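# Lift the yellow foam block from floor onto its desk

## Task

A yellow foam block lies on the floor beneath one of the desks. Pick it up and leave it resting on that same desk's top. It must not sit on, or lean against, the other object already on the desk. The robot must not tip over or finish the job leaning.

## Robot and tools

ROBOT. TidyBot++: a wheeled base (0.54 m long, 0.50 m wide, 0.38 m high) on four powered casters, with one seven-joint arm and a two-finger gripper. The shoulder sits 0.12 m ahead of the base centre and 0.68 m up. It starts folded with the hand pointing down, sticking out up to 0.08 m past the base front. Two cameras: base_camera (fixed on the base, facing forward) and wrist_camera (looks along the hand).

FRAMES. Base frame: origin on the floor below the base centre, x forward, y left, z up, in metres. hand_pose and "target" use this frame. The hand point is midway between the finger pads. The hand's z axis runs out along the fingers, and the fingers open along its y axis. The odometry frame is the base frame as it was at the scene's start. base_odometry counts wheel turns only, so slip looks like travel. Heading is in radians, left positive. base_tilt gives forward and right lean in degrees.

move. One action per call, built from these optional keys:
- base: an object holding any of translate_m (forward +), strafe_m (left +), both in metres from -2 to 2, and rotate_rad (counter-clockwise from above +, -6.3 to 6.3). These are offsets measured from where the base is when the command begins, along its axes at that moment, not places in any frame.
- joints: absolute targets by name, in radians: joint_1_rad to joint_7_rad, plus gripper_pos from 0 (open, about 85 mm gap) to 1 (closed). joint_2_rad stays within ±2.249, joint_4_rad within ±2.579, joint_6_rad within ±2.099. The others turn freely and take the shorter way round, so send steps under half a turn. joint_1_rad positive turns the arm clockwise from above, the opposite sense to rotate_rad.
- target: one list of seven numbers [x, y, z, qw, qx, qy, qz], an absolute hand pose in the base frame (metres, then a unit quaternion). With target, joints may carry only gripper_pos.
- speeds: top speeds for this action only. translate_m and strafe_m 0.05 to 0.5 m/s (give one value under one key when driving both), rotate_rad 0.1 to 1.57 rad/s.
- cameras: list of base_camera, wrist_camera or all; [] returns no images.
- blocking: true or left out waits until everything rests. false returns in about half a second while motion continues.
An unknown key makes a call invalid, and an out-of-range number makes it refused. A refused call, or an unrequested stop, cancels the later move, wait and finished_scene calls in the same reply.

wait(seconds 0 to 10, cameras): lets time pass and reports. It returns early once all running moves have come to rest. stop(cameras): brakes every running motion. zoom_image(camera, region [x0, y0, x1, y1] in pixels, at most 504 by 504): a closer look at that camera's latest image. read_manual: licence texts only. finished_scene(scene): takes the current scene's number and ends it for good. The block must then stay in place with the robot's help removed.

RESULTS. "move" is done or the worst status. base_status, joint_status and hand_status report done, moving, off_target (came to rest away from the goal and may still be pushing), not_followed (a check withheld the command), contact_stop or time_out (unrequested stops; the old target is dropped), stopped, torque_fault, limit_stop_at_motor_heat. hand_target is where the hand would be with every joint on target. joint_positions, motor_effort (percent of max, peak in brackets), Motor temperatures, on_its_own (what the robot did uncommanded), and "pictures" list the image order. "joint command not followed" with "cause:" means self-collision. "pose unreachable" means the check withheld a target pose. "ARM HIT" means a hard knock on the base or the arm itself.

HAND TIPS. After a done target the hand is usually within 3 cm. To fix it, shift the next target by the wanted position minus the hand_pose reading. To hold still, resend hand_target, not hand_pose. A pose out of reach makes the arm wander until time_out. Poses low and close in front of the base, pointing forward, often miss or drive the arm into the base. No check guards against that. With the hand pointing down it can rise to about 0.94 m, and only near the base. Held loads make the arm sag. Correct with offsets, and never resend a joint its own reading while loaded. Friction can leave a joint slightly off its target even when it reports done. At gripper_pos 1 the fingers squeeze hard. off_target there means something is held; done means nothing is.

CAUTIONS. Don't drive or turn while the arm is caught on something at 0.6 m or higher, and don't stretch the arm far out over nearby furniture or swing it sideways when extended: the robot can tip. Back away or retract the arm to end a lean. The arm does not avoid desks and keeps pushing. Blows can trip a torque fault, which freezes the arm for 10 s (limits 104.5 N m for joints 1 to 4, 51.3 for joints 5 to 7). A blocked base pushes until it times out. Long holding or straining heats motors: a MOTOR HOT line appears at 60 °C, and at 75 °C the arm sags in a fault. Avoid drops, releasing a moving block, slams, hard hits, strong pushes, and heavy twisting or pulling on the gripper. Thinking time lets the simulation run on. Objects may occasionally be nudged by outside pushes.

Each tool is called as a command line: name --argument value for each argument, lists and objects as JSON in quotes; but a table of rows of numbers goes row by row, as --pt "numbers of a row", without its own name.

## Session

move

Scene clock: 0.00 s.
Motor temperatures (°C): [33 29 28 30 36 36 34]
base_odometry: x=+0.000 y=+0.000 heading=+0.000
base_tilt: forward=-0.1 right=+0.6
base_status: not commanded
joint_positions: joint_1_rad=-0.009 joint_2_rad=-0.373 joint_3_rad=+3.174 joint_4_rad=-2.534 joint_5_rad=+0.013 joint_6_rad=-0.827 joint_7_rad=+1.595 gripper_pos=+0.000
joint_status: not commanded
motor_effort: joint_1_rad=+0 joint_2_rad=-3 joint_3_rad=+1 joint_4_rad=+14 joint_5_rad=-1 joint_6_rad=+0 joint_7_rad=+1
hand_pose: x=+0.2748 y=-0.0039 z=+0.5912 quat_wxyz=(+0.001, +0.997, +0.006, +0.077) (m; base frame)
hand_target: x=+0.2753 y=-0.0039 z=+0.5916 quat_wxyz=(+0.001, +0.997, +0.006, +0.077) (m; base frame)
hand_status: not commanded
pictures: base_camera, wrist_camera

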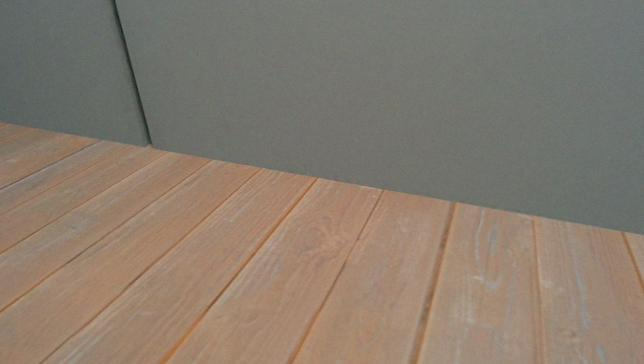

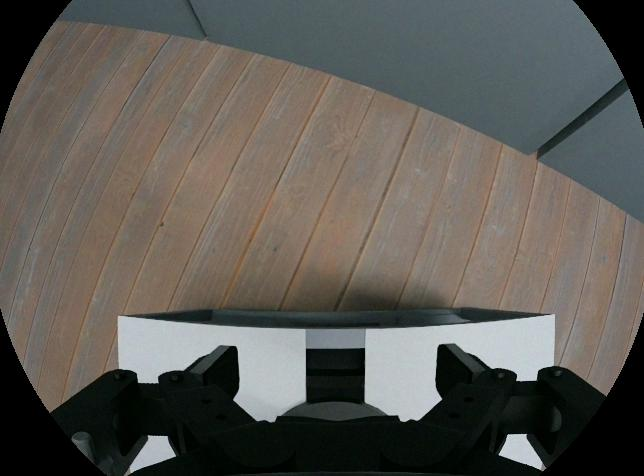

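move --base '{"rotate_rad": 1.5}'

move --base '{"rotate_rad": 1.5}'

move --base '{"rotate_rad": 1.5}'

Scene clock: 5.10 s.
Motor temperatures (°C): [33 29 28 30 36 36 34]
move: done
base_odometry: x=+0.000 y=+0.000 heading=+1.499
base_tilt: forward=-0.1 right=+0.6
base_status: done
joint_positions: joint_1_rad=-0.009 joint_2_rad=-0.373 joint_3_rad=+3.174 joint_4_rad=-2.534 joint_5_rad=+0.013 joint_6_rad=-0.827 joint_7_rad=+1.595 gripper_pos=+0.000
joint_status: not commanded
motor_effort: joint_1_rad=+0(2) joint_2_rad=-2(3) joint_3_rad=+0(2) joint_4_rad=+15(16) joint_5_rad=-1(2) joint_6_rad=+0(2) joint_7_rad=+1(1)
hand_pose: x=+0.2748 y=-0.0039 z=+0.5912 quat_wxyz=(+0.001, +0.997, +0.006, +0.077) (m; base frame)
hand_target: x=+0.2753 y=-0.0039 z=+0.5916 quat_wxyz=(+0.001, +0.997, +0.006, +0.077) (m; base frame)
hand_status: not commanded
pictures: base_camera, wrist_camera

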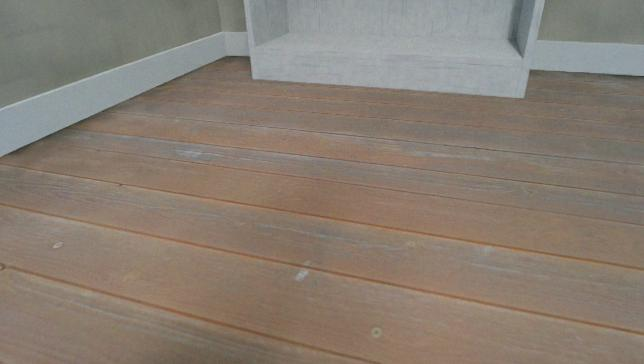

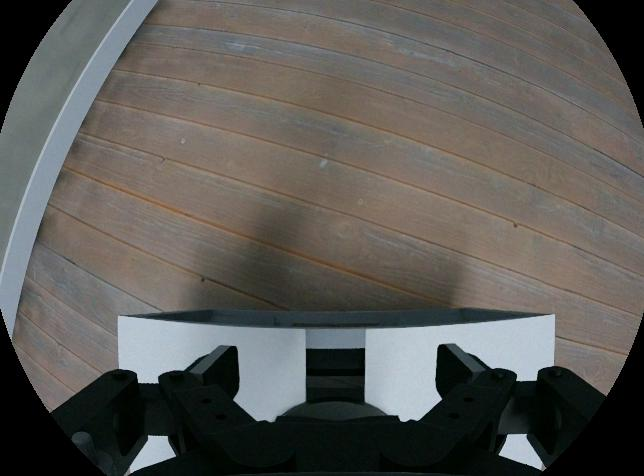

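Scene clock: 7.33 s.
Motor temperatures (°C): [33 29 28 30 36 36 34]
move: done
base_odometry: x=+0.000 y=+0.000 heading=+2.998
base_tilt: forward=-0.1 right=+0.6
base_status: done
joint_positions: joint_1_rad=-0.009 joint_2_rad=-0.373 joint_3_rad=+3.174 joint_4_rad=-2.534 joint_5_rad=+0.013 joint_6_rad=-0.827 joint_7_rad=+1.595 gripper_pos=+0.000
joint_status: not commanded
motor_effort: joint_1_rad=+0(1) joint_2_rad=-2(3) joint_3_rad=+0(2) joint_4_rad=+15(15) joint_5_rad=-1(2) joint_6_rad=+1(2) joint_7_rad=+1(1)
hand_pose: x=+0.2748 y=-0.0039 z=+0.5912 quat_wxyz=(+0.001, +0.997, +0.006, +0.077) (m; base frame)
hand_target: x=+0.2753 y=-0.0039 z=+0.5916 quat_wxyz=(+0.001, +0.997, +0.006, +0.077) (m; base frame)
hand_status: not commanded
pictures: base_camera, wrist_camera

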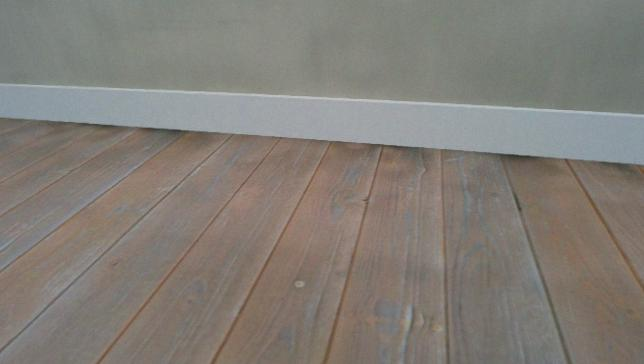

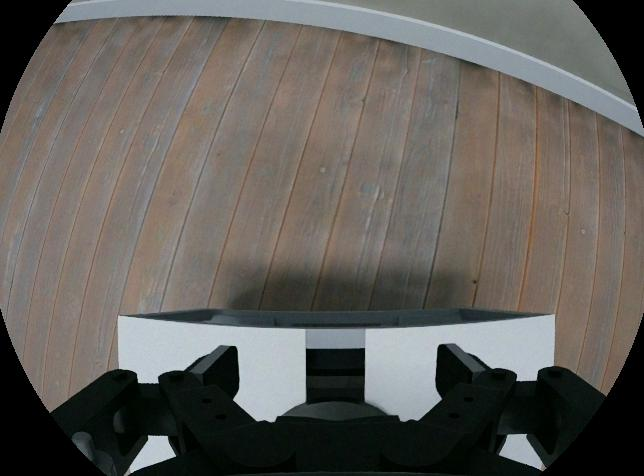

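Scene clock: 9.57 s.
Motor temperatures (°C): [33 29 28 30 36 36 34]
move: done
base_odometry: x=+0.000 y=+0.000 heading=-1.785
base_tilt: forward=-0.1 right=+0.6
base_status: done
joint_positions: joint_1_rad=-0.009 joint_2_rad=-0.373 joint_3_rad=+3.174 joint_4_rad=-2.534 joint_5_rad=+0.013 joint_6_rad=-0.827 joint_7_rad=+1.595 gripper_pos=+0.000
joint_status: not commanded
motor_effort: joint_1_rad=+0(1) joint_2_rad=-2(3) joint_3_rad=+1(2) joint_4_rad=+15(15) joint_5_rad=-1(2) joint_6_rad=+1(2) joint_7_rad=+1(1)
hand_pose: x=+0.2748 y=-0.0039 z=+0.5912 quat_wxyz=(+0.001, +0.997, +0.006, +0.077) (m; base frame)
hand_target: x=+0.2753 y=-0.0039 z=+0.5916 quat_wxyz=(+0.001, +0.997, +0.006, +0.077) (m; base frame)
hand_status: not commanded
pictures: base_camera, wrist_camera

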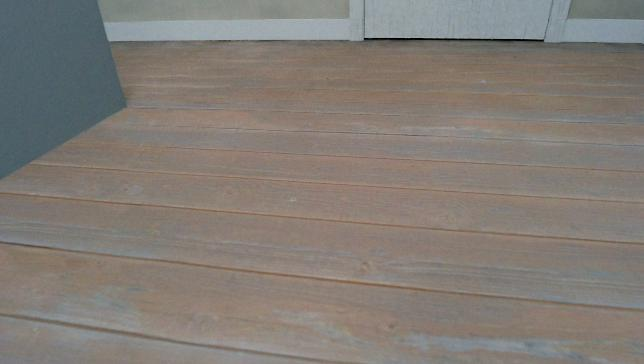

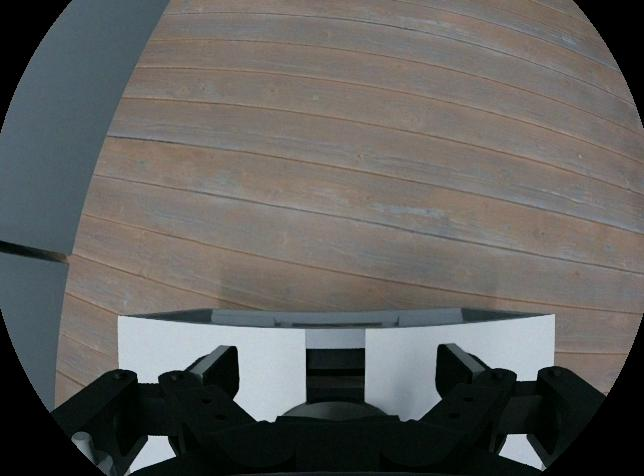

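move --base '{"translate_m": 1.6}'

move --base '{"rotate_rad": 1.2}'

move --base '{"rotate_rad": 0.5}'

Scene clock: 18.53 s.
Motor temperatures (°C): [33 29 28 30 36 36 34]
move: done
base_odometry: x=-0.341 y=-1.563 heading=-1.785
base_tilt: forward=-0.1 right=+0.6
base_status: done
joint_positions: joint_1_rad=-0.009 joint_2_rad=-0.373 joint_3_rad=+3.174 joint_4_rad=-2.534 joint_5_rad=+0.013 joint_6_rad=-0.827 joint_7_rad=+1.595 gripper_pos=+0.000
joint_status: not commanded
motor_effort: joint_1_rad=-1(1) joint_2_rad=-2(4) joint_3_rad=+1(1) joint_4_rad=+15(17) joint_5_rad=-1(2) joint_6_rad=+0(3) joint_7_rad=+1(1)
hand_pose: x=+0.2748 y=-0.0039 z=+0.5913 quat_wxyz=(+0.001, +0.997, +0.006, +0.077) (m; base frame)
hand_target: x=+0.2753 y=-0.0039 z=+0.5916 quat_wxyz=(+0.001, +0.997, +0.006, +0.077) (m; base frame)
hand_status: not commanded
pictures: base_camera, wrist_camera

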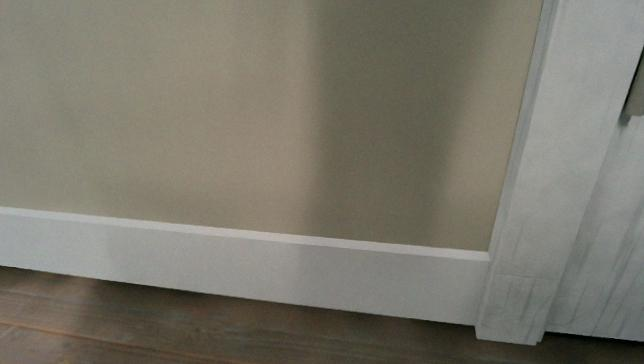

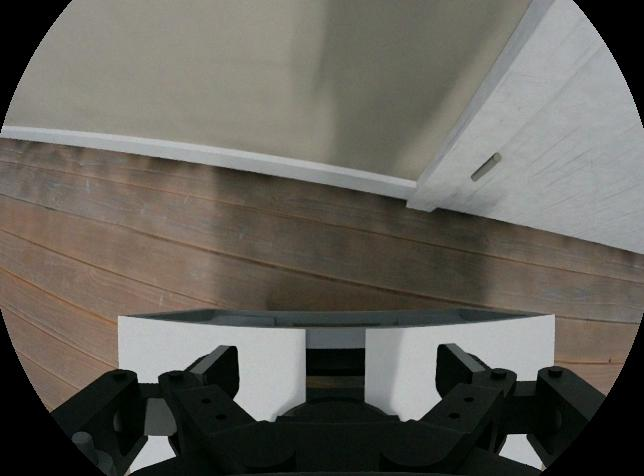

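Scene clock: 20.57 s.
Motor temperatures (°C): [33 29 28 30 36 36 34]
move: done
base_odometry: x=-0.341 y=-1.563 heading=-0.585
base_tilt: forward=-0.1 right=+0.6
base_status: done
joint_positions: joint_1_rad=-0.009 joint_2_rad=-0.373 joint_3_rad=+3.174 joint_4_rad=-2.534 joint_5_rad=+0.013 joint_6_rad=-0.827 joint_7_rad=+1.595 gripper_pos=+0.000
joint_status: not commanded
motor_effort: joint_1_rad=+0(1) joint_2_rad=-2(3) joint_3_rad=+1(2) joint_4_rad=+15(16) joint_5_rad=-1(2) joint_6_rad=+1(2) joint_7_rad=+1(1)
hand_pose: x=+0.2748 y=-0.0039 z=+0.5913 quat_wxyz=(+0.001, +0.997, +0.006, +0.077) (m; base frame)
hand_target: x=+0.2753 y=-0.0039 z=+0.5916 quat_wxyz=(+0.001, +0.997, +0.006, +0.077) (m; base frame)
hand_status: not commanded
pictures: base_camera, wrist_camera

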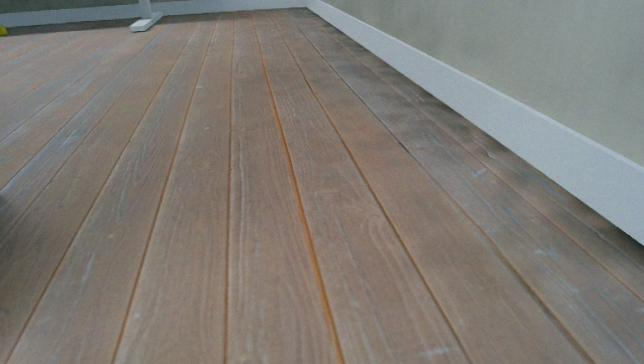

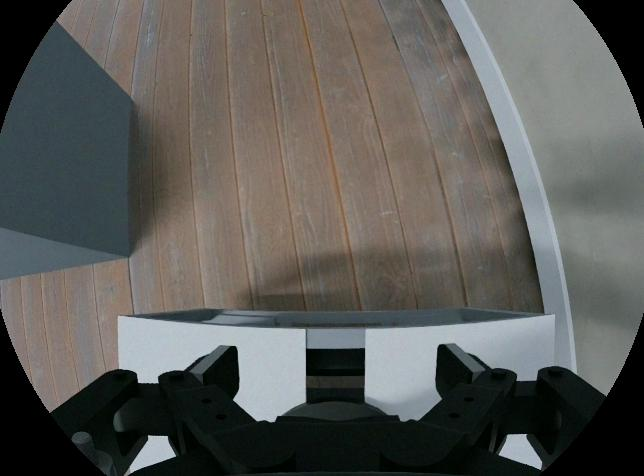

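Scene clock: 22.00 s.
Motor temperatures (°C): [33 29 28 30 36 36 34]
move: done
base_odometry: x=-0.341 y=-1.563 heading=-0.086
base_tilt: forward=-0.1 right=+0.6
base_status: done
joint_positions: joint_1_rad=-0.009 joint_2_rad=-0.373 joint_3_rad=+3.174 joint_4_rad=-2.534 joint_5_rad=+0.013 joint_6_rad=-0.827 joint_7_rad=+1.595 gripper_pos=+0.000
joint_status: not commanded
motor_effort: joint_1_rad=+0(1) joint_2_rad=-2(3) joint_3_rad=+0(1) joint_4_rad=+15(15) joint_5_rad=-1(2) joint_6_rad=+1(2) joint_7_rad=+1(1)
hand_pose: x=+0.2748 y=-0.0039 z=+0.5913 quat_wxyz=(+0.001, +0.997, +0.006, +0.077) (m; base frame)
hand_target: x=+0.2753 y=-0.0039 z=+0.5916 quat_wxyz=(+0.001, +0.997, +0.006, +0.077) (m; base frame)
hand_status: not commanded
pictures: base_camera, wrist_camera

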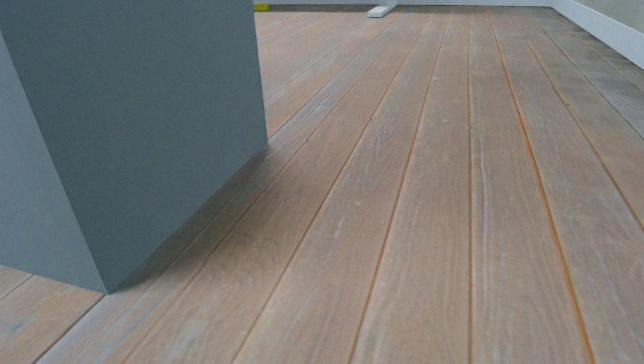

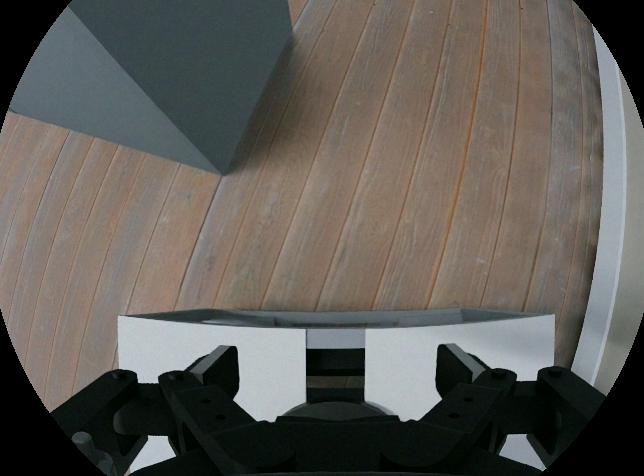

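move --base '{"rotate_rad": -0.128}' --cameras '[]'

move --base '{"strafe_m": -0.12}'

Scene clock: 26.70 s.
Motor temperatures (°C): [33 29 28 30 36 36 34]
move: done
base_odometry: x=-0.341 y=-1.563 heading=-0.213
base_tilt: forward=-0.1 right=+0.6
base_status: done
joint_positions: joint_1_rad=-0.009 joint_2_rad=-0.373 joint_3_rad=+3.174 joint_4_rad=-2.534 joint_5_rad=+0.013 joint_6_rad=-0.827 joint_7_rad=+1.595 gripper_pos=+0.000
joint_status: not commanded
motor_effort: joint_1_rad=-1(1) joint_2_rad=-2(3) joint_3_rad=+0(1) joint_4_rad=+15(15) joint_5_rad=-2(2) joint_6_rad=+2(2) joint_7_rad=+1(1)
hand_pose: x=+0.2748 y=-0.0039 z=+0.5913 quat_wxyz=(+0.001, +0.997, +0.006, +0.077) (m; base frame)
hand_target: x=+0.2753 y=-0.0039 z=+0.5916 quat_wxyz=(+0.001, +0.997, +0.006, +0.077) (m; base frame)
hand_status: not commanded
pictures: none
No camera images: "cameras" was empty.

Scene clock: 28.03 s.
Motor temperatures (°C): [33 29 28 30 36 36 34]
move: done
base_odometry: x=-0.366 y=-1.681 heading=-0.212
base_tilt: forward=-0.1 right=+0.6
base_status: done
joint_positions: joint_1_rad=-0.009 joint_2_rad=-0.373 joint_3_rad=+3.174 joint_4_rad=-2.534 joint_5_rad=+0.013 joint_6_rad=-0.827 joint_7_rad=+1.595 gripper_pos=+0.000
joint_status: not commanded
motor_effort: joint_1_rad=+0(1) joint_2_rad=-3(3) joint_3_rad=+0(2) joint_4_rad=+15(15) joint_5_rad=-2(2) joint_6_rad=+1(2) joint_7_rad=+1(1)
hand_pose: x=+0.2748 y=-0.0039 z=+0.5913 quat_wxyz=(+0.001, +0.997, +0.006, +0.077) (m; base frame)
hand_target: x=+0.2753 y=-0.0039 z=+0.5916 quat_wxyz=(+0.001, +0.997, +0.006, +0.077) (m; base frame)
hand_status: not commanded
pictures: base_camera, wrist_camera

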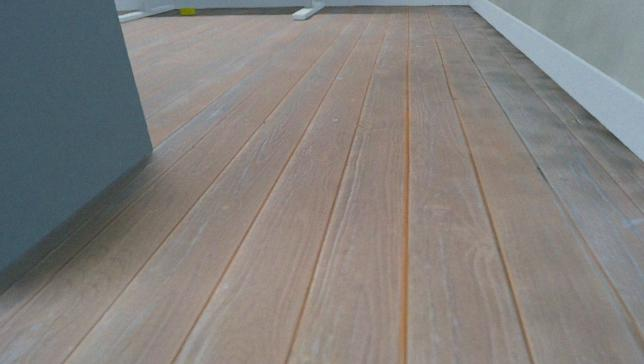

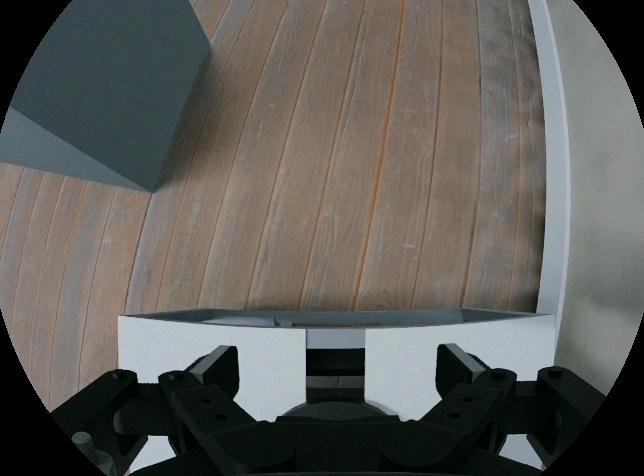

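move --base '{"rotate_rad": -0.19}' --cameras '[]'

move --base '{"translate_m": 1.5}'

move --base '{"rotate_rad": 0.7}'

Scene clock: 34.30 s.
Motor temperatures (°C): [33 29 28 30 36 36 34]
move: done
base_odometry: x=-0.366 y=-1.681 heading=-0.402
base_tilt: forward=-0.1 right=+0.6
base_status: done
joint_positions: joint_1_rad=-0.009 joint_2_rad=-0.373 joint_3_rad=+3.174 joint_4_rad=-2.534 joint_5_rad=+0.013 joint_6_rad=-0.827 joint_7_rad=+1.595 gripper_pos=+0.000
joint_status: not commanded
motor_effort: joint_1_rad=+0(1) joint_2_rad=-2(3) joint_3_rad=+1(2) joint_4_rad=+15(16) joint_5_rad=-1(2) joint_6_rad=+1(2) joint_7_rad=+1(1)
hand_pose: x=+0.2748 y=-0.0039 z=+0.5913 quat_wxyz=(+0.001, +0.997, +0.006, +0.077) (m; base frame)
hand_target: x=+0.2753 y=-0.0039 z=+0.5916 quat_wxyz=(+0.001, +0.997, +0.006, +0.077) (m; base frame)
hand_status: not commanded
pictures: none
No camera images: "cameras" was empty.

Scene clock: 38.43 s.
Motor temperatures (°C): [33 29 28 30 36 36 34]
move: done
base_odometry: x=+1.014 y=-2.269 heading=-0.403
base_tilt: forward=-0.1 right=+0.6
base_status: done
joint_positions: joint_1_rad=-0.009 joint_2_rad=-0.373 joint_3_rad=+3.174 joint_4_rad=-2.534 joint_5_rad=+0.013 joint_6_rad=-0.827 joint_7_rad=+1.595 gripper_pos=+0.000
joint_status: not commanded
motor_effort: joint_1_rad=+0(1) joint_2_rad=-2(4) joint_3_rad=+1(1) joint_4_rad=+15(17) joint_5_rad=-2(2) joint_6_rad=+1(2) joint_7_rad=+1(1)
hand_pose: x=+0.2748 y=-0.0039 z=+0.5913 quat_wxyz=(+0.001, +0.997, +0.006, +0.077) (m; base frame)
hand_target: x=+0.2753 y=-0.0039 z=+0.5916 quat_wxyz=(+0.001, +0.997, +0.006, +0.077) (m; base frame)
hand_status: not commanded
pictures: base_camera, wrist_camera

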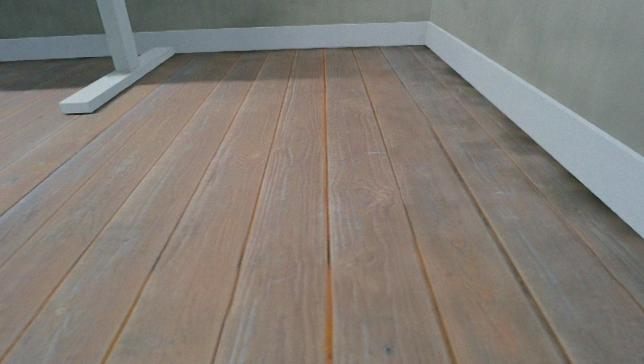

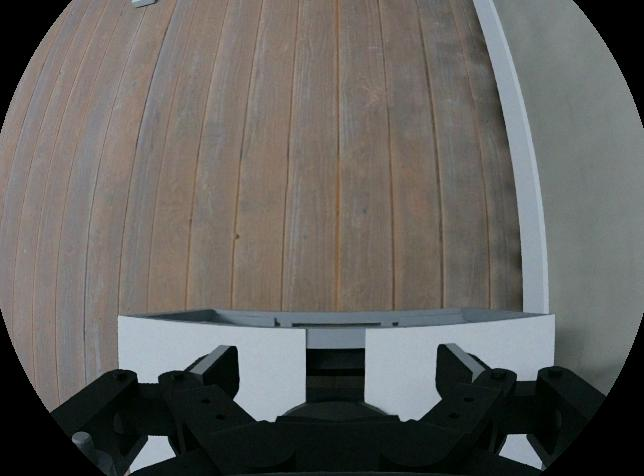

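Scene clock: 40.07 s.
Motor temperatures (°C): [33 29 28 30 36 36 34]
move: done
base_odometry: x=+1.014 y=-2.269 heading=+0.296
base_tilt: forward=-0.1 right=+0.6
base_status: done
joint_positions: joint_1_rad=-0.009 joint_2_rad=-0.373 joint_3_rad=+3.174 joint_4_rad=-2.534 joint_5_rad=+0.013 joint_6_rad=-0.827 joint_7_rad=+1.595 gripper_pos=+0.000
joint_status: not commanded
motor_effort: joint_1_rad=+0(1) joint_2_rad=-2(3) joint_3_rad=+1(1) joint_4_rad=+15(15) joint_5_rad=-1(2) joint_6_rad=+1(1) joint_7_rad=+1(1)
hand_pose: x=+0.2748 y=-0.0039 z=+0.5913 quat_wxyz=(+0.001, +0.997, +0.006, +0.077) (m; base frame)
hand_target: x=+0.2753 y=-0.0039 z=+0.5916 quat_wxyz=(+0.001, +0.997, +0.006, +0.077) (m; base frame)
hand_status: not commanded
pictures: base_camera, wrist_camera

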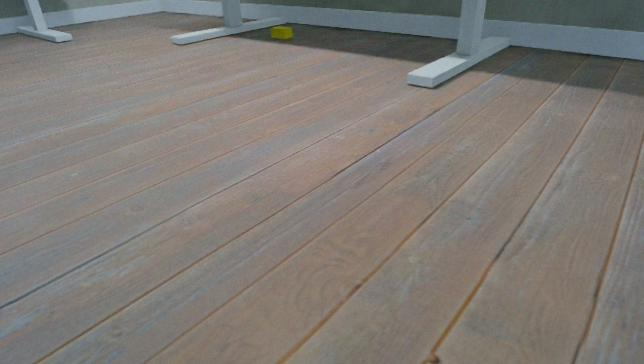

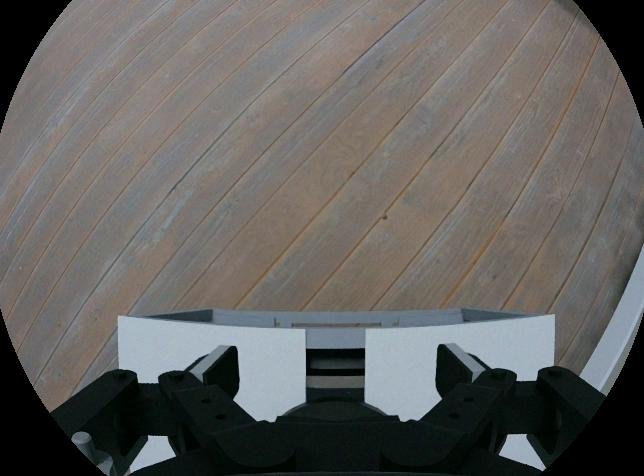

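move --joints '{"joint_6_rad": 0.45}'

Scene clock: 47.67 s.
Motor temperatures (°C): [33 29 28 30 36 36 34]
move: done
base_odometry: x=+1.014 y=-2.269 heading=+0.296
base_tilt: forward=-0.1 right=+0.6
base_status: not commanded
joint_positions: joint_1_rad=-0.009 joint_2_rad=-0.373 joint_3_rad=+3.174 joint_4_rad=-2.533 joint_5_rad=+0.013 joint_6_rad=+0.364 joint_7_rad=+1.595 gripper_pos=+0.000
joint_status: all done
motor_effort: joint_1_rad=+0(1) joint_2_rad=-7(7) joint_3_rad=+1(2) joint_4_rad=+19(20) joint_5_rad=-1(2) joint_6_rad=+8(9) joint_7_rad=+1(1)
hand_pose: x=+0.5307 y=-0.0074 z=+0.8296 quat_wxyz=(+0.012, +0.782, +0.004, +0.623) (m; base frame)
hand_target: x=+0.5356 y=-0.0075 z=+0.8560 quat_wxyz=(+0.012, +0.754, +0.004, +0.656) (m; base frame)
hand_status: not commanded
pictures: base_camera, wrist_camera

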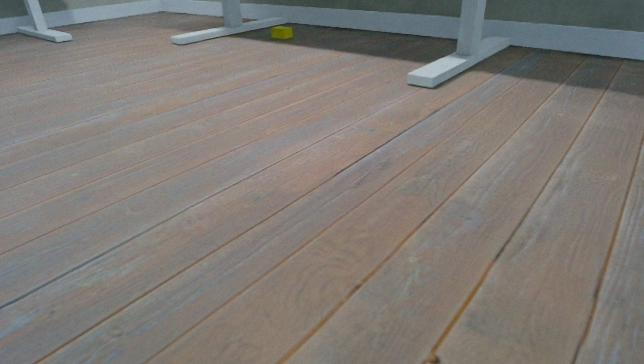

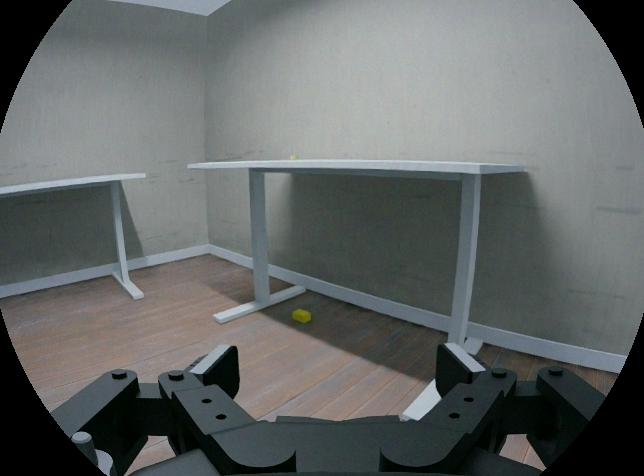

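zoom_image --camera "wrist_camera" --region '[240, 130, 360, 340]'

zoom_image --camera "base_camera" --region '[220, 0, 340, 80]'

Scaled by 2.400.

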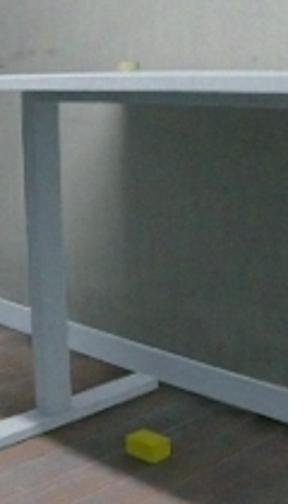

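Scaled by 4.200.

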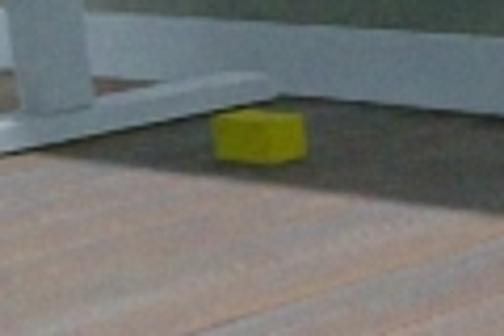

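move --base '{"rotate_rad": -0.7}' --cameras '[]'

move --base '{"strafe_m": 1.5}'

Scene clock: 57.67 s.
Motor temperatures (°C): [33 29 28 30 36 36 34]
move: done
base_odometry: x=+1.014 y=-2.269 heading=-0.403
base_tilt: forward=-0.1 right=+0.6
base_status: done
joint_positions: joint_1_rad=-0.009 joint_2_rad=-0.373 joint_3_rad=+3.174 joint_4_rad=-2.533 joint_5_rad=+0.013 joint_6_rad=+0.365 joint_7_rad=+1.595 gripper_pos=+0.000
joint_status: not commanded
motor_effort: joint_1_rad=+0(2) joint_2_rad=-6(7) joint_3_rad=+0(2) joint_4_rad=+19(20) joint_5_rad=-1(2) joint_6_rad=+7(9) joint_7_rad=+1(1)
hand_pose: x=+0.5307 y=-0.0075 z=+0.8299 quat_wxyz=(+0.012, +0.782, +0.004, +0.624) (m; base frame)
hand_target: x=+0.5356 y=-0.0075 z=+0.8560 quat_wxyz=(+0.012, +0.754, +0.004, +0.656) (m; base frame)
hand_status: not commanded
pictures: none
No camera images: "cameras" was empty.

Scene clock: 61.80 s.
Motor temperatures (°C): [33 29 28 30 36 36 34]
move: done
base_odometry: x=+1.602 y=-0.889 heading=-0.404
base_tilt: forward=-0.1 right=+0.6
base_status: done
joint_positions: joint_1_rad=-0.009 joint_2_rad=-0.373 joint_3_rad=+3.174 joint_4_rad=-2.533 joint_5_rad=+0.013 joint_6_rad=+0.365 joint_7_rad=+1.595 gripper_pos=+0.000
joint_status: not commanded
motor_effort: joint_1_rad=+1(1) joint_2_rad=-7(7) joint_3_rad=+1(2) joint_4_rad=+20(20) joint_5_rad=-2(2) joint_6_rad=+8(9) joint_7_rad=+1(1)
hand_pose: x=+0.5308 y=-0.0075 z=+0.8300 quat_wxyz=(+0.012, +0.782, +0.004, +0.624) (m; base frame)
hand_target: x=+0.5356 y=-0.0075 z=+0.8560 quat_wxyz=(+0.012, +0.754, +0.004, +0.656) (m; base frame)
hand_status: not commanded
pictures: base_camera, wrist_camera

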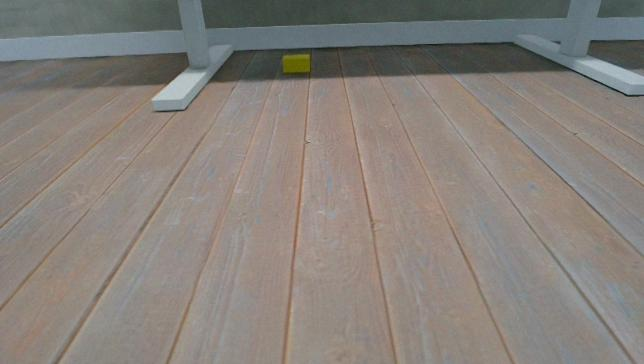

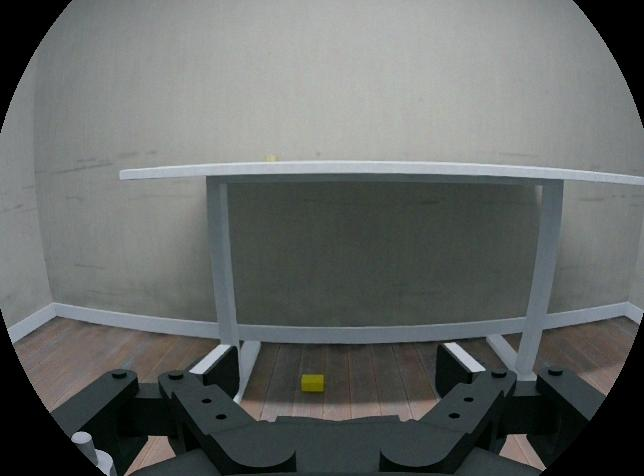

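zoom_image --camera "base_camera" --region '[260, 40, 340, 90]'

zoom_image --camera "wrist_camera" --region '[230, 130, 350, 200]'

Scaled by 6.300.

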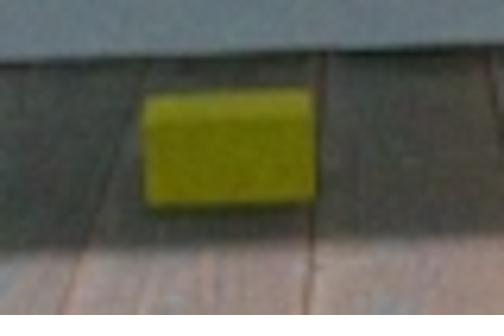

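Scaled by 4.200.

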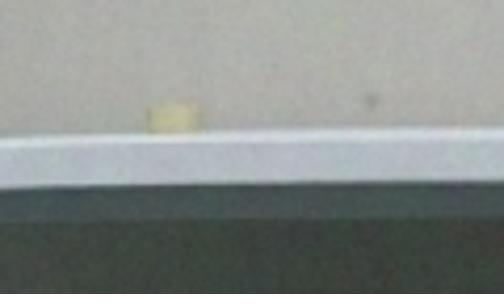

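move --joints '{"joint_1_rad": 0, "joint_2_rad": 1.372, "joint_3_rad": 3.1416, "joint_4_rad": -1.546, "joint_5_rad": 0, "joint_6_rad": -0.224, "joint_7_rad": 0, "gripper_pos": 0}'

move --base '{"translate_m": 0.85, "strafe_m": 0.07}' --speeds '{"translate_m": 0.3}'

Scene clock: 81.13 s.
Motor temperatures (°C): [33 29 28 30 36 36 34]
move: done
base_odometry: x=+1.602 y=-0.889 heading=-0.404
base_tilt: forward=-0.1 right=+0.6
base_status: not commanded
joint_positions: joint_1_rad=-0.009 joint_2_rad=+1.382 joint_3_rad=+3.168 joint_4_rad=-1.559 joint_5_rad=+0.013 joint_6_rad=-0.143 joint_7_rad=+0.043 gripper_pos=+0.000
joint_status: all done
motor_effort: joint_1_rad=+0(1) joint_2_rad=-40(43) joint_3_rad=+0(1) joint_4_rad=+4(21) joint_5_rad=-1(2) joint_6_rad=-1(8) joint_7_rad=+1(2)
hand_pose: x=+0.6128 y=-0.0110 z=+0.1417 quat_wxyz=(-0.010, +0.728, -0.685, +0.030) (m; base frame)
hand_target: x=+0.6010 y=+0.0014 z=+0.1471 quat_wxyz=(+0.000, +0.707, -0.707, +0.000) (m; base frame)
hand_status: not commanded
pictures: base_camera, wrist_camera

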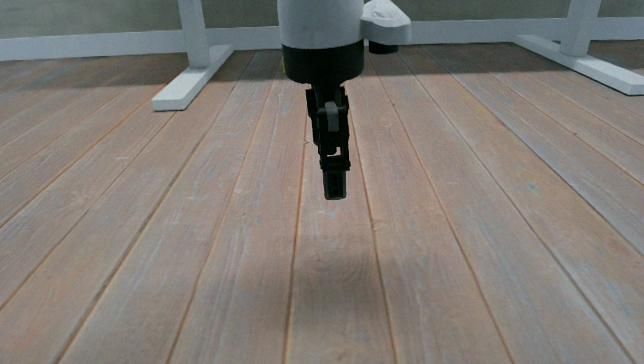

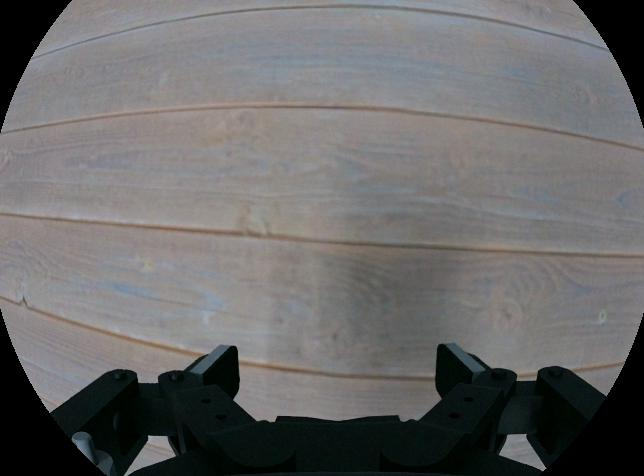

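Scene clock: 84.90 s.
Motor temperatures (°C): [33 29 28 30 36 36 34]
move: done
base_odometry: x=+2.411 y=-1.158 heading=-0.404
base_tilt: forward=+0.0 right=+0.6
base_status: done
joint_positions: joint_1_rad=-0.008 joint_2_rad=+1.383 joint_3_rad=+3.167 joint_4_rad=-1.550 joint_5_rad=+0.013 joint_6_rad=-0.149 joint_7_rad=+0.041 gripper_pos=+0.000
joint_status: not commanded
motor_effort: joint_1_rad=+0(2) joint_2_rad=-41(42) joint_3_rad=+0(1) joint_4_rad=+3(5) joint_5_rad=-2(2) joint_6_rad=+0(1) joint_7_rad=+1(1)
hand_pose: x=+0.6159 y=-0.0107 z=+0.1419 quat_wxyz=(-0.011, +0.727, -0.686, +0.031) (m; base frame)
hand_target: x=+0.6010 y=+0.0014 z=+0.1471 quat_wxyz=(+0.000, +0.707, -0.707, +0.000) (m; base frame)
hand_status: not commanded
pictures: base_camera, wrist_camera

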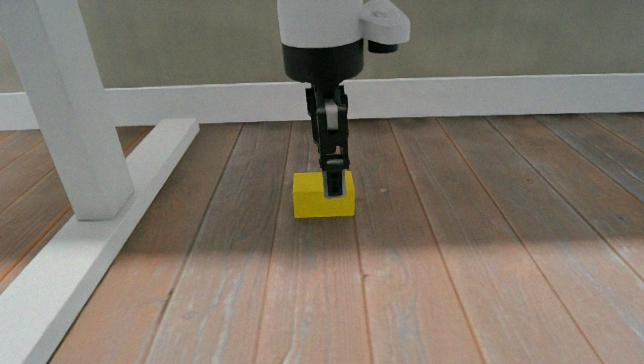

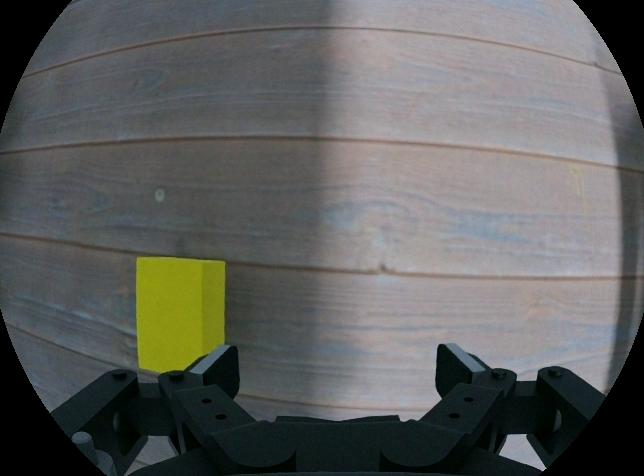

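move --base '{"translate_m": 0.14, "strafe_m": 0.005}' --joints '{"joint_2_rad": 1.362, "joint_4_rad": -1.536, "joint_6_rad": -0.3, "joint_7_rad": -0.05}' --speeds '{"translate_m": 0.2}'

Scene clock: 92.10 s.
Motor temperatures (°C): [33 30 28 30 36 36 34]
move: done
base_odometry: x=+2.542 y=-1.208 heading=-0.403
base_tilt: forward=-0.1 right=+0.6
base_status: done
joint_positions: joint_1_rad=-0.008 joint_2_rad=+1.384 joint_3_rad=+3.166 joint_4_rad=-1.539 joint_5_rad=+0.013 joint_6_rad=-0.240 joint_7_rad=-0.018 gripper_pos=+0.000
joint_status: all done
motor_effort: joint_1_rad=+0(1) joint_2_rad=-41(43) joint_3_rad=+1(2) joint_4_rad=+3(6) joint_5_rad=-1(2) joint_6_rad=-1(2) joint_7_rad=+1(2)
hand_pose: x=+0.5946 y=-0.0112 z=+0.1420 quat_wxyz=(+0.017, +0.707, -0.707, +0.003) (m; base frame)
hand_target: x=+0.5889 y=+0.0014 z=+0.1532 quat_wxyz=(+0.020, +0.689, -0.724, -0.019) (m; base frame)
hand_status: not commanded
pictures: base_camera, wrist_camera

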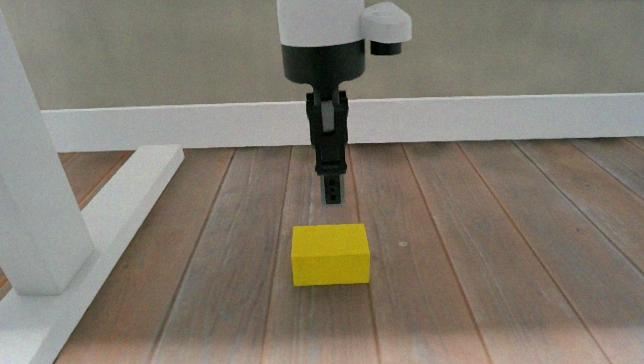

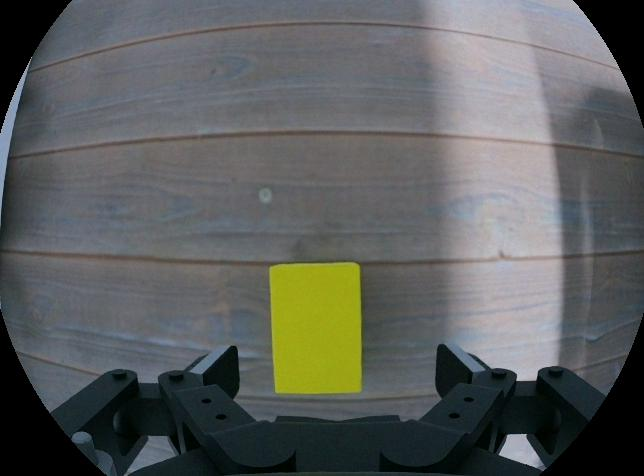

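move --joints '{"joint_2_rad": 1.51, "joint_4_rad": -1.418, "joint_6_rad": -0.27}' --cameras '[]'

move --joints '{"joint_2_rad": 1.632, "joint_4_rad": -1.289, "joint_6_rad": -0.255}'

Scene clock: 97.90 s.
Motor temperatures (°C): [33 30 28 30 36 36 34]
move: done
base_odometry: x=+2.542 y=-1.208 heading=-0.403
base_tilt: forward=-0.1 right=+0.6
base_status: not commanded
joint_positions: joint_1_rad=-0.008 joint_2_rad=+1.527 joint_3_rad=+3.166 joint_4_rad=-1.428 joint_5_rad=+0.013 joint_6_rad=-0.240 joint_7_rad=-0.018 gripper_pos=+0.000
joint_status: all done
motor_effort: joint_1_rad=+0(1) joint_2_rad=-40(43) joint_3_rad=+1(1) joint_4_rad=+3(4) joint_5_rad=-1(2) joint_6_rad=-2(2) joint_7_rad=+1(1)
hand_pose: x=+0.5813 y=-0.0113 z=+0.0806 quat_wxyz=(+0.029, +0.707, -0.706, -0.009) (m; base frame)
hand_target: x=+0.5881 y=+0.0014 z=+0.0894 quat_wxyz=(+0.020, +0.689, -0.724, -0.019) (m; base frame)
hand_status: not commanded
pictures: none
No camera images: "cameras" was empty.

Scene clock: 98.97 s.
Motor temperatures (°C): [33 30 28 30 36 36 34]
move: done
base_odometry: x=+2.542 y=-1.208 heading=-0.403
base_tilt: forward=+0.0 right=+0.6
base_status: not commanded
joint_positions: joint_1_rad=-0.008 joint_2_rad=+1.642 joint_3_rad=+3.166 joint_4_rad=-1.299 joint_5_rad=+0.013 joint_6_rad=-0.240 joint_7_rad=-0.018 gripper_pos=+0.000
joint_status: all done
motor_effort: joint_1_rad=+0(1) joint_2_rad=-40(42) joint_3_rad=+0(1) joint_4_rad=+3(4) joint_5_rad=-1(2) joint_6_rad=-1(2) joint_7_rad=+1(1)
hand_pose: x=+0.5887 y=-0.0111 z=+0.0325 quat_wxyz=(+0.024, +0.709, -0.705, -0.004) (m; base frame)
hand_target: x=+0.5971 y=+0.0014 z=+0.0382 quat_wxyz=(+0.012, +0.689, -0.724, -0.012) (m; base frame)
hand_status: not commanded
pictures: base_camera, wrist_camera

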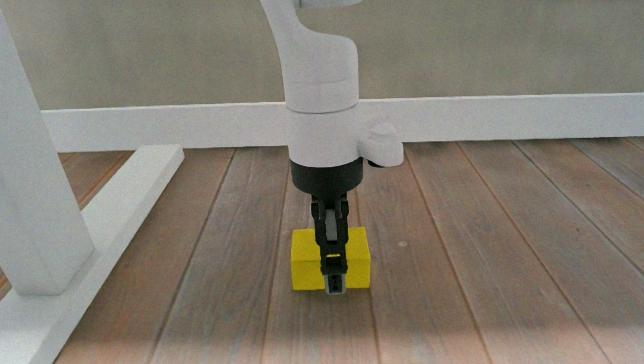

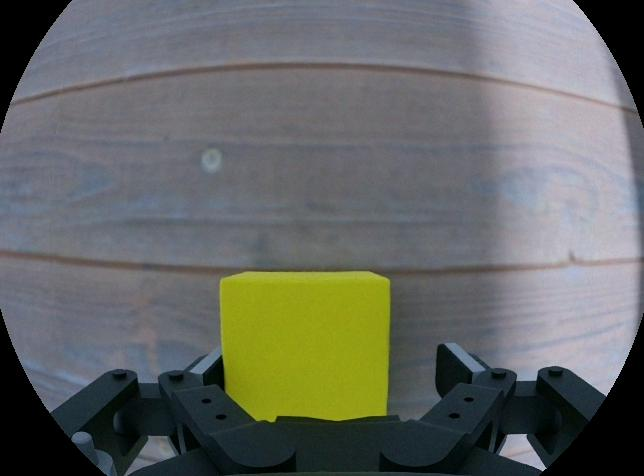

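move --joints '{"joint_6_rad": -0.13}'

Scene clock: 101.47 s.
Motor temperatures (°C): [33 30 28 30 36 36 34]
move: done
base_odometry: x=+2.542 y=-1.208 heading=-0.403
base_tilt: forward=+0.0 right=+0.6
base_status: not commanded
joint_positions: joint_1_rad=-0.008 joint_2_rad=+1.643 joint_3_rad=+3.166 joint_4_rad=-1.293 joint_5_rad=+0.013 joint_6_rad=-0.154 joint_7_rad=-0.018 gripper_pos=+0.000
joint_status: all done
motor_effort: joint_1_rad=+0(1) joint_2_rad=-41(42) joint_3_rad=+0(1) joint_4_rad=+3(5) joint_5_rad=-1(2) joint_6_rad=-1(1) joint_7_rad=+1(1)
hand_pose: x=+0.6187 y=-0.0104 z=+0.0326 quat_wxyz=(-0.009, +0.709, -0.705, +0.028) (m; base frame)
hand_target: x=+0.6359 y=+0.0014 z=+0.0393 quat_wxyz=(-0.033, +0.689, -0.724, +0.031) (m; base frame)
hand_status: not commanded
pictures: base_camera, wrist_camera

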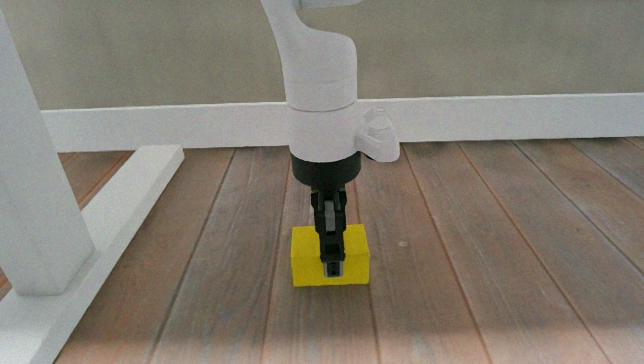

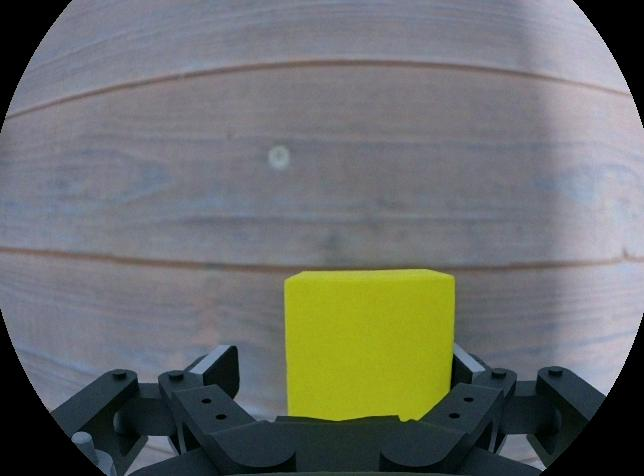

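move --joints '{"joint_6_rad": -0.2}'

Scene clock: 103.13 s.
Motor temperatures (°C): [33 30 28 30 36 36 34]
move: done
base_odometry: x=+2.542 y=-1.208 heading=-0.403
base_tilt: forward=-0.1 right=+0.6
base_status: not commanded
joint_positions: joint_1_rad=-0.008 joint_2_rad=+1.643 joint_3_rad=+3.166 joint_4_rad=-1.293 joint_5_rad=+0.013 joint_6_rad=-0.185 joint_7_rad=-0.018 gripper_pos=+0.000
joint_status: all done
motor_effort: joint_1_rad=+0(1) joint_2_rad=-41(42) joint_3_rad=+0(1) joint_4_rad=+3(5) joint_5_rad=-1(2) joint_6_rad=-1(2) joint_7_rad=+1(1)
hand_pose: x=+0.6088 y=-0.0107 z=+0.0321 quat_wxyz=(+0.003, +0.709, -0.705, +0.017) (m; base frame)
hand_target: x=+0.6142 y=+0.0014 z=+0.0381 quat_wxyz=(-0.007, +0.689, -0.725, +0.007) (m; base frame)
hand_status: not commanded
pictures: base_camera, wrist_camera

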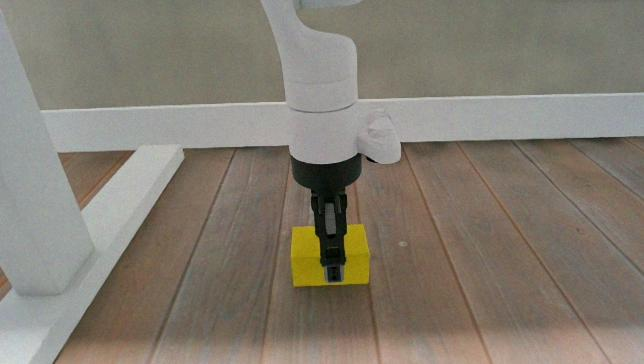

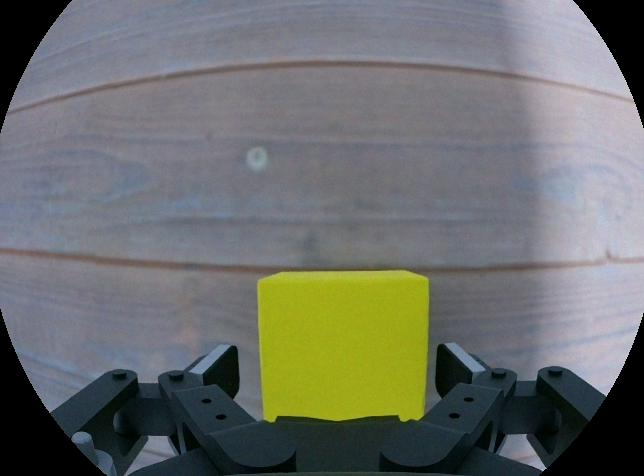

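move --joints '{"gripper_pos": 0.45}'

Scene clock: 105.00 s.
Motor temperatures (°C): [33 30 28 30 36 36 34]
move: off_target
base_odometry: x=+2.542 y=-1.208 heading=-0.403
base_tilt: forward=+0.0 right=+0.6
base_status: not commanded
joint_positions: joint_1_rad=-0.008 joint_2_rad=+1.641 joint_3_rad=+3.166 joint_4_rad=-1.296 joint_5_rad=+0.013 joint_6_rad=-0.186 joint_7_rad=-0.018 gripper_pos=+0.393
joint_status: gripper_pos off_target (ended at +0.393, target +0.450)
motor_effort: joint_1_rad=+0(1) joint_2_rad=-39(41) joint_3_rad=+0(1) joint_4_rad=+5(8) joint_5_rad=-1(2) joint_6_rad=+1(4) joint_7_rad=+1(1)
hand_pose: x=+0.6090 y=-0.0105 z=+0.0333 quat_wxyz=(+0.003, +0.709, -0.705, +0.016) (m; base frame)
hand_target: x=+0.6142 y=+0.0014 z=+0.0381 quat_wxyz=(-0.007, +0.689, -0.725, +0.007) (m; base frame)
hand_status: not commanded
pictures: base_camera, wrist_camera

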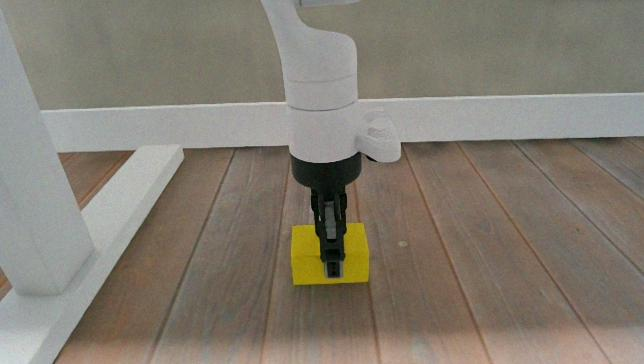

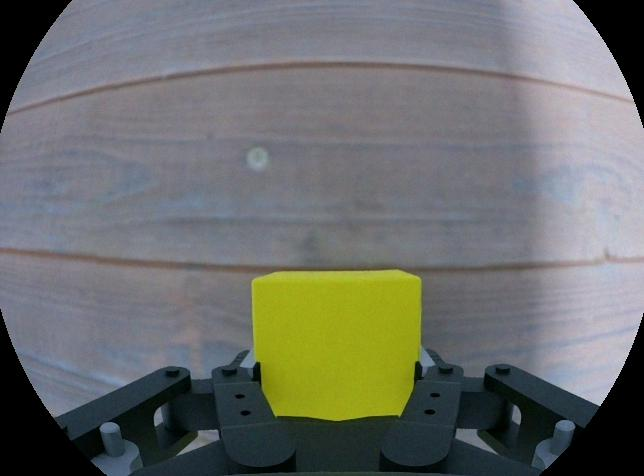

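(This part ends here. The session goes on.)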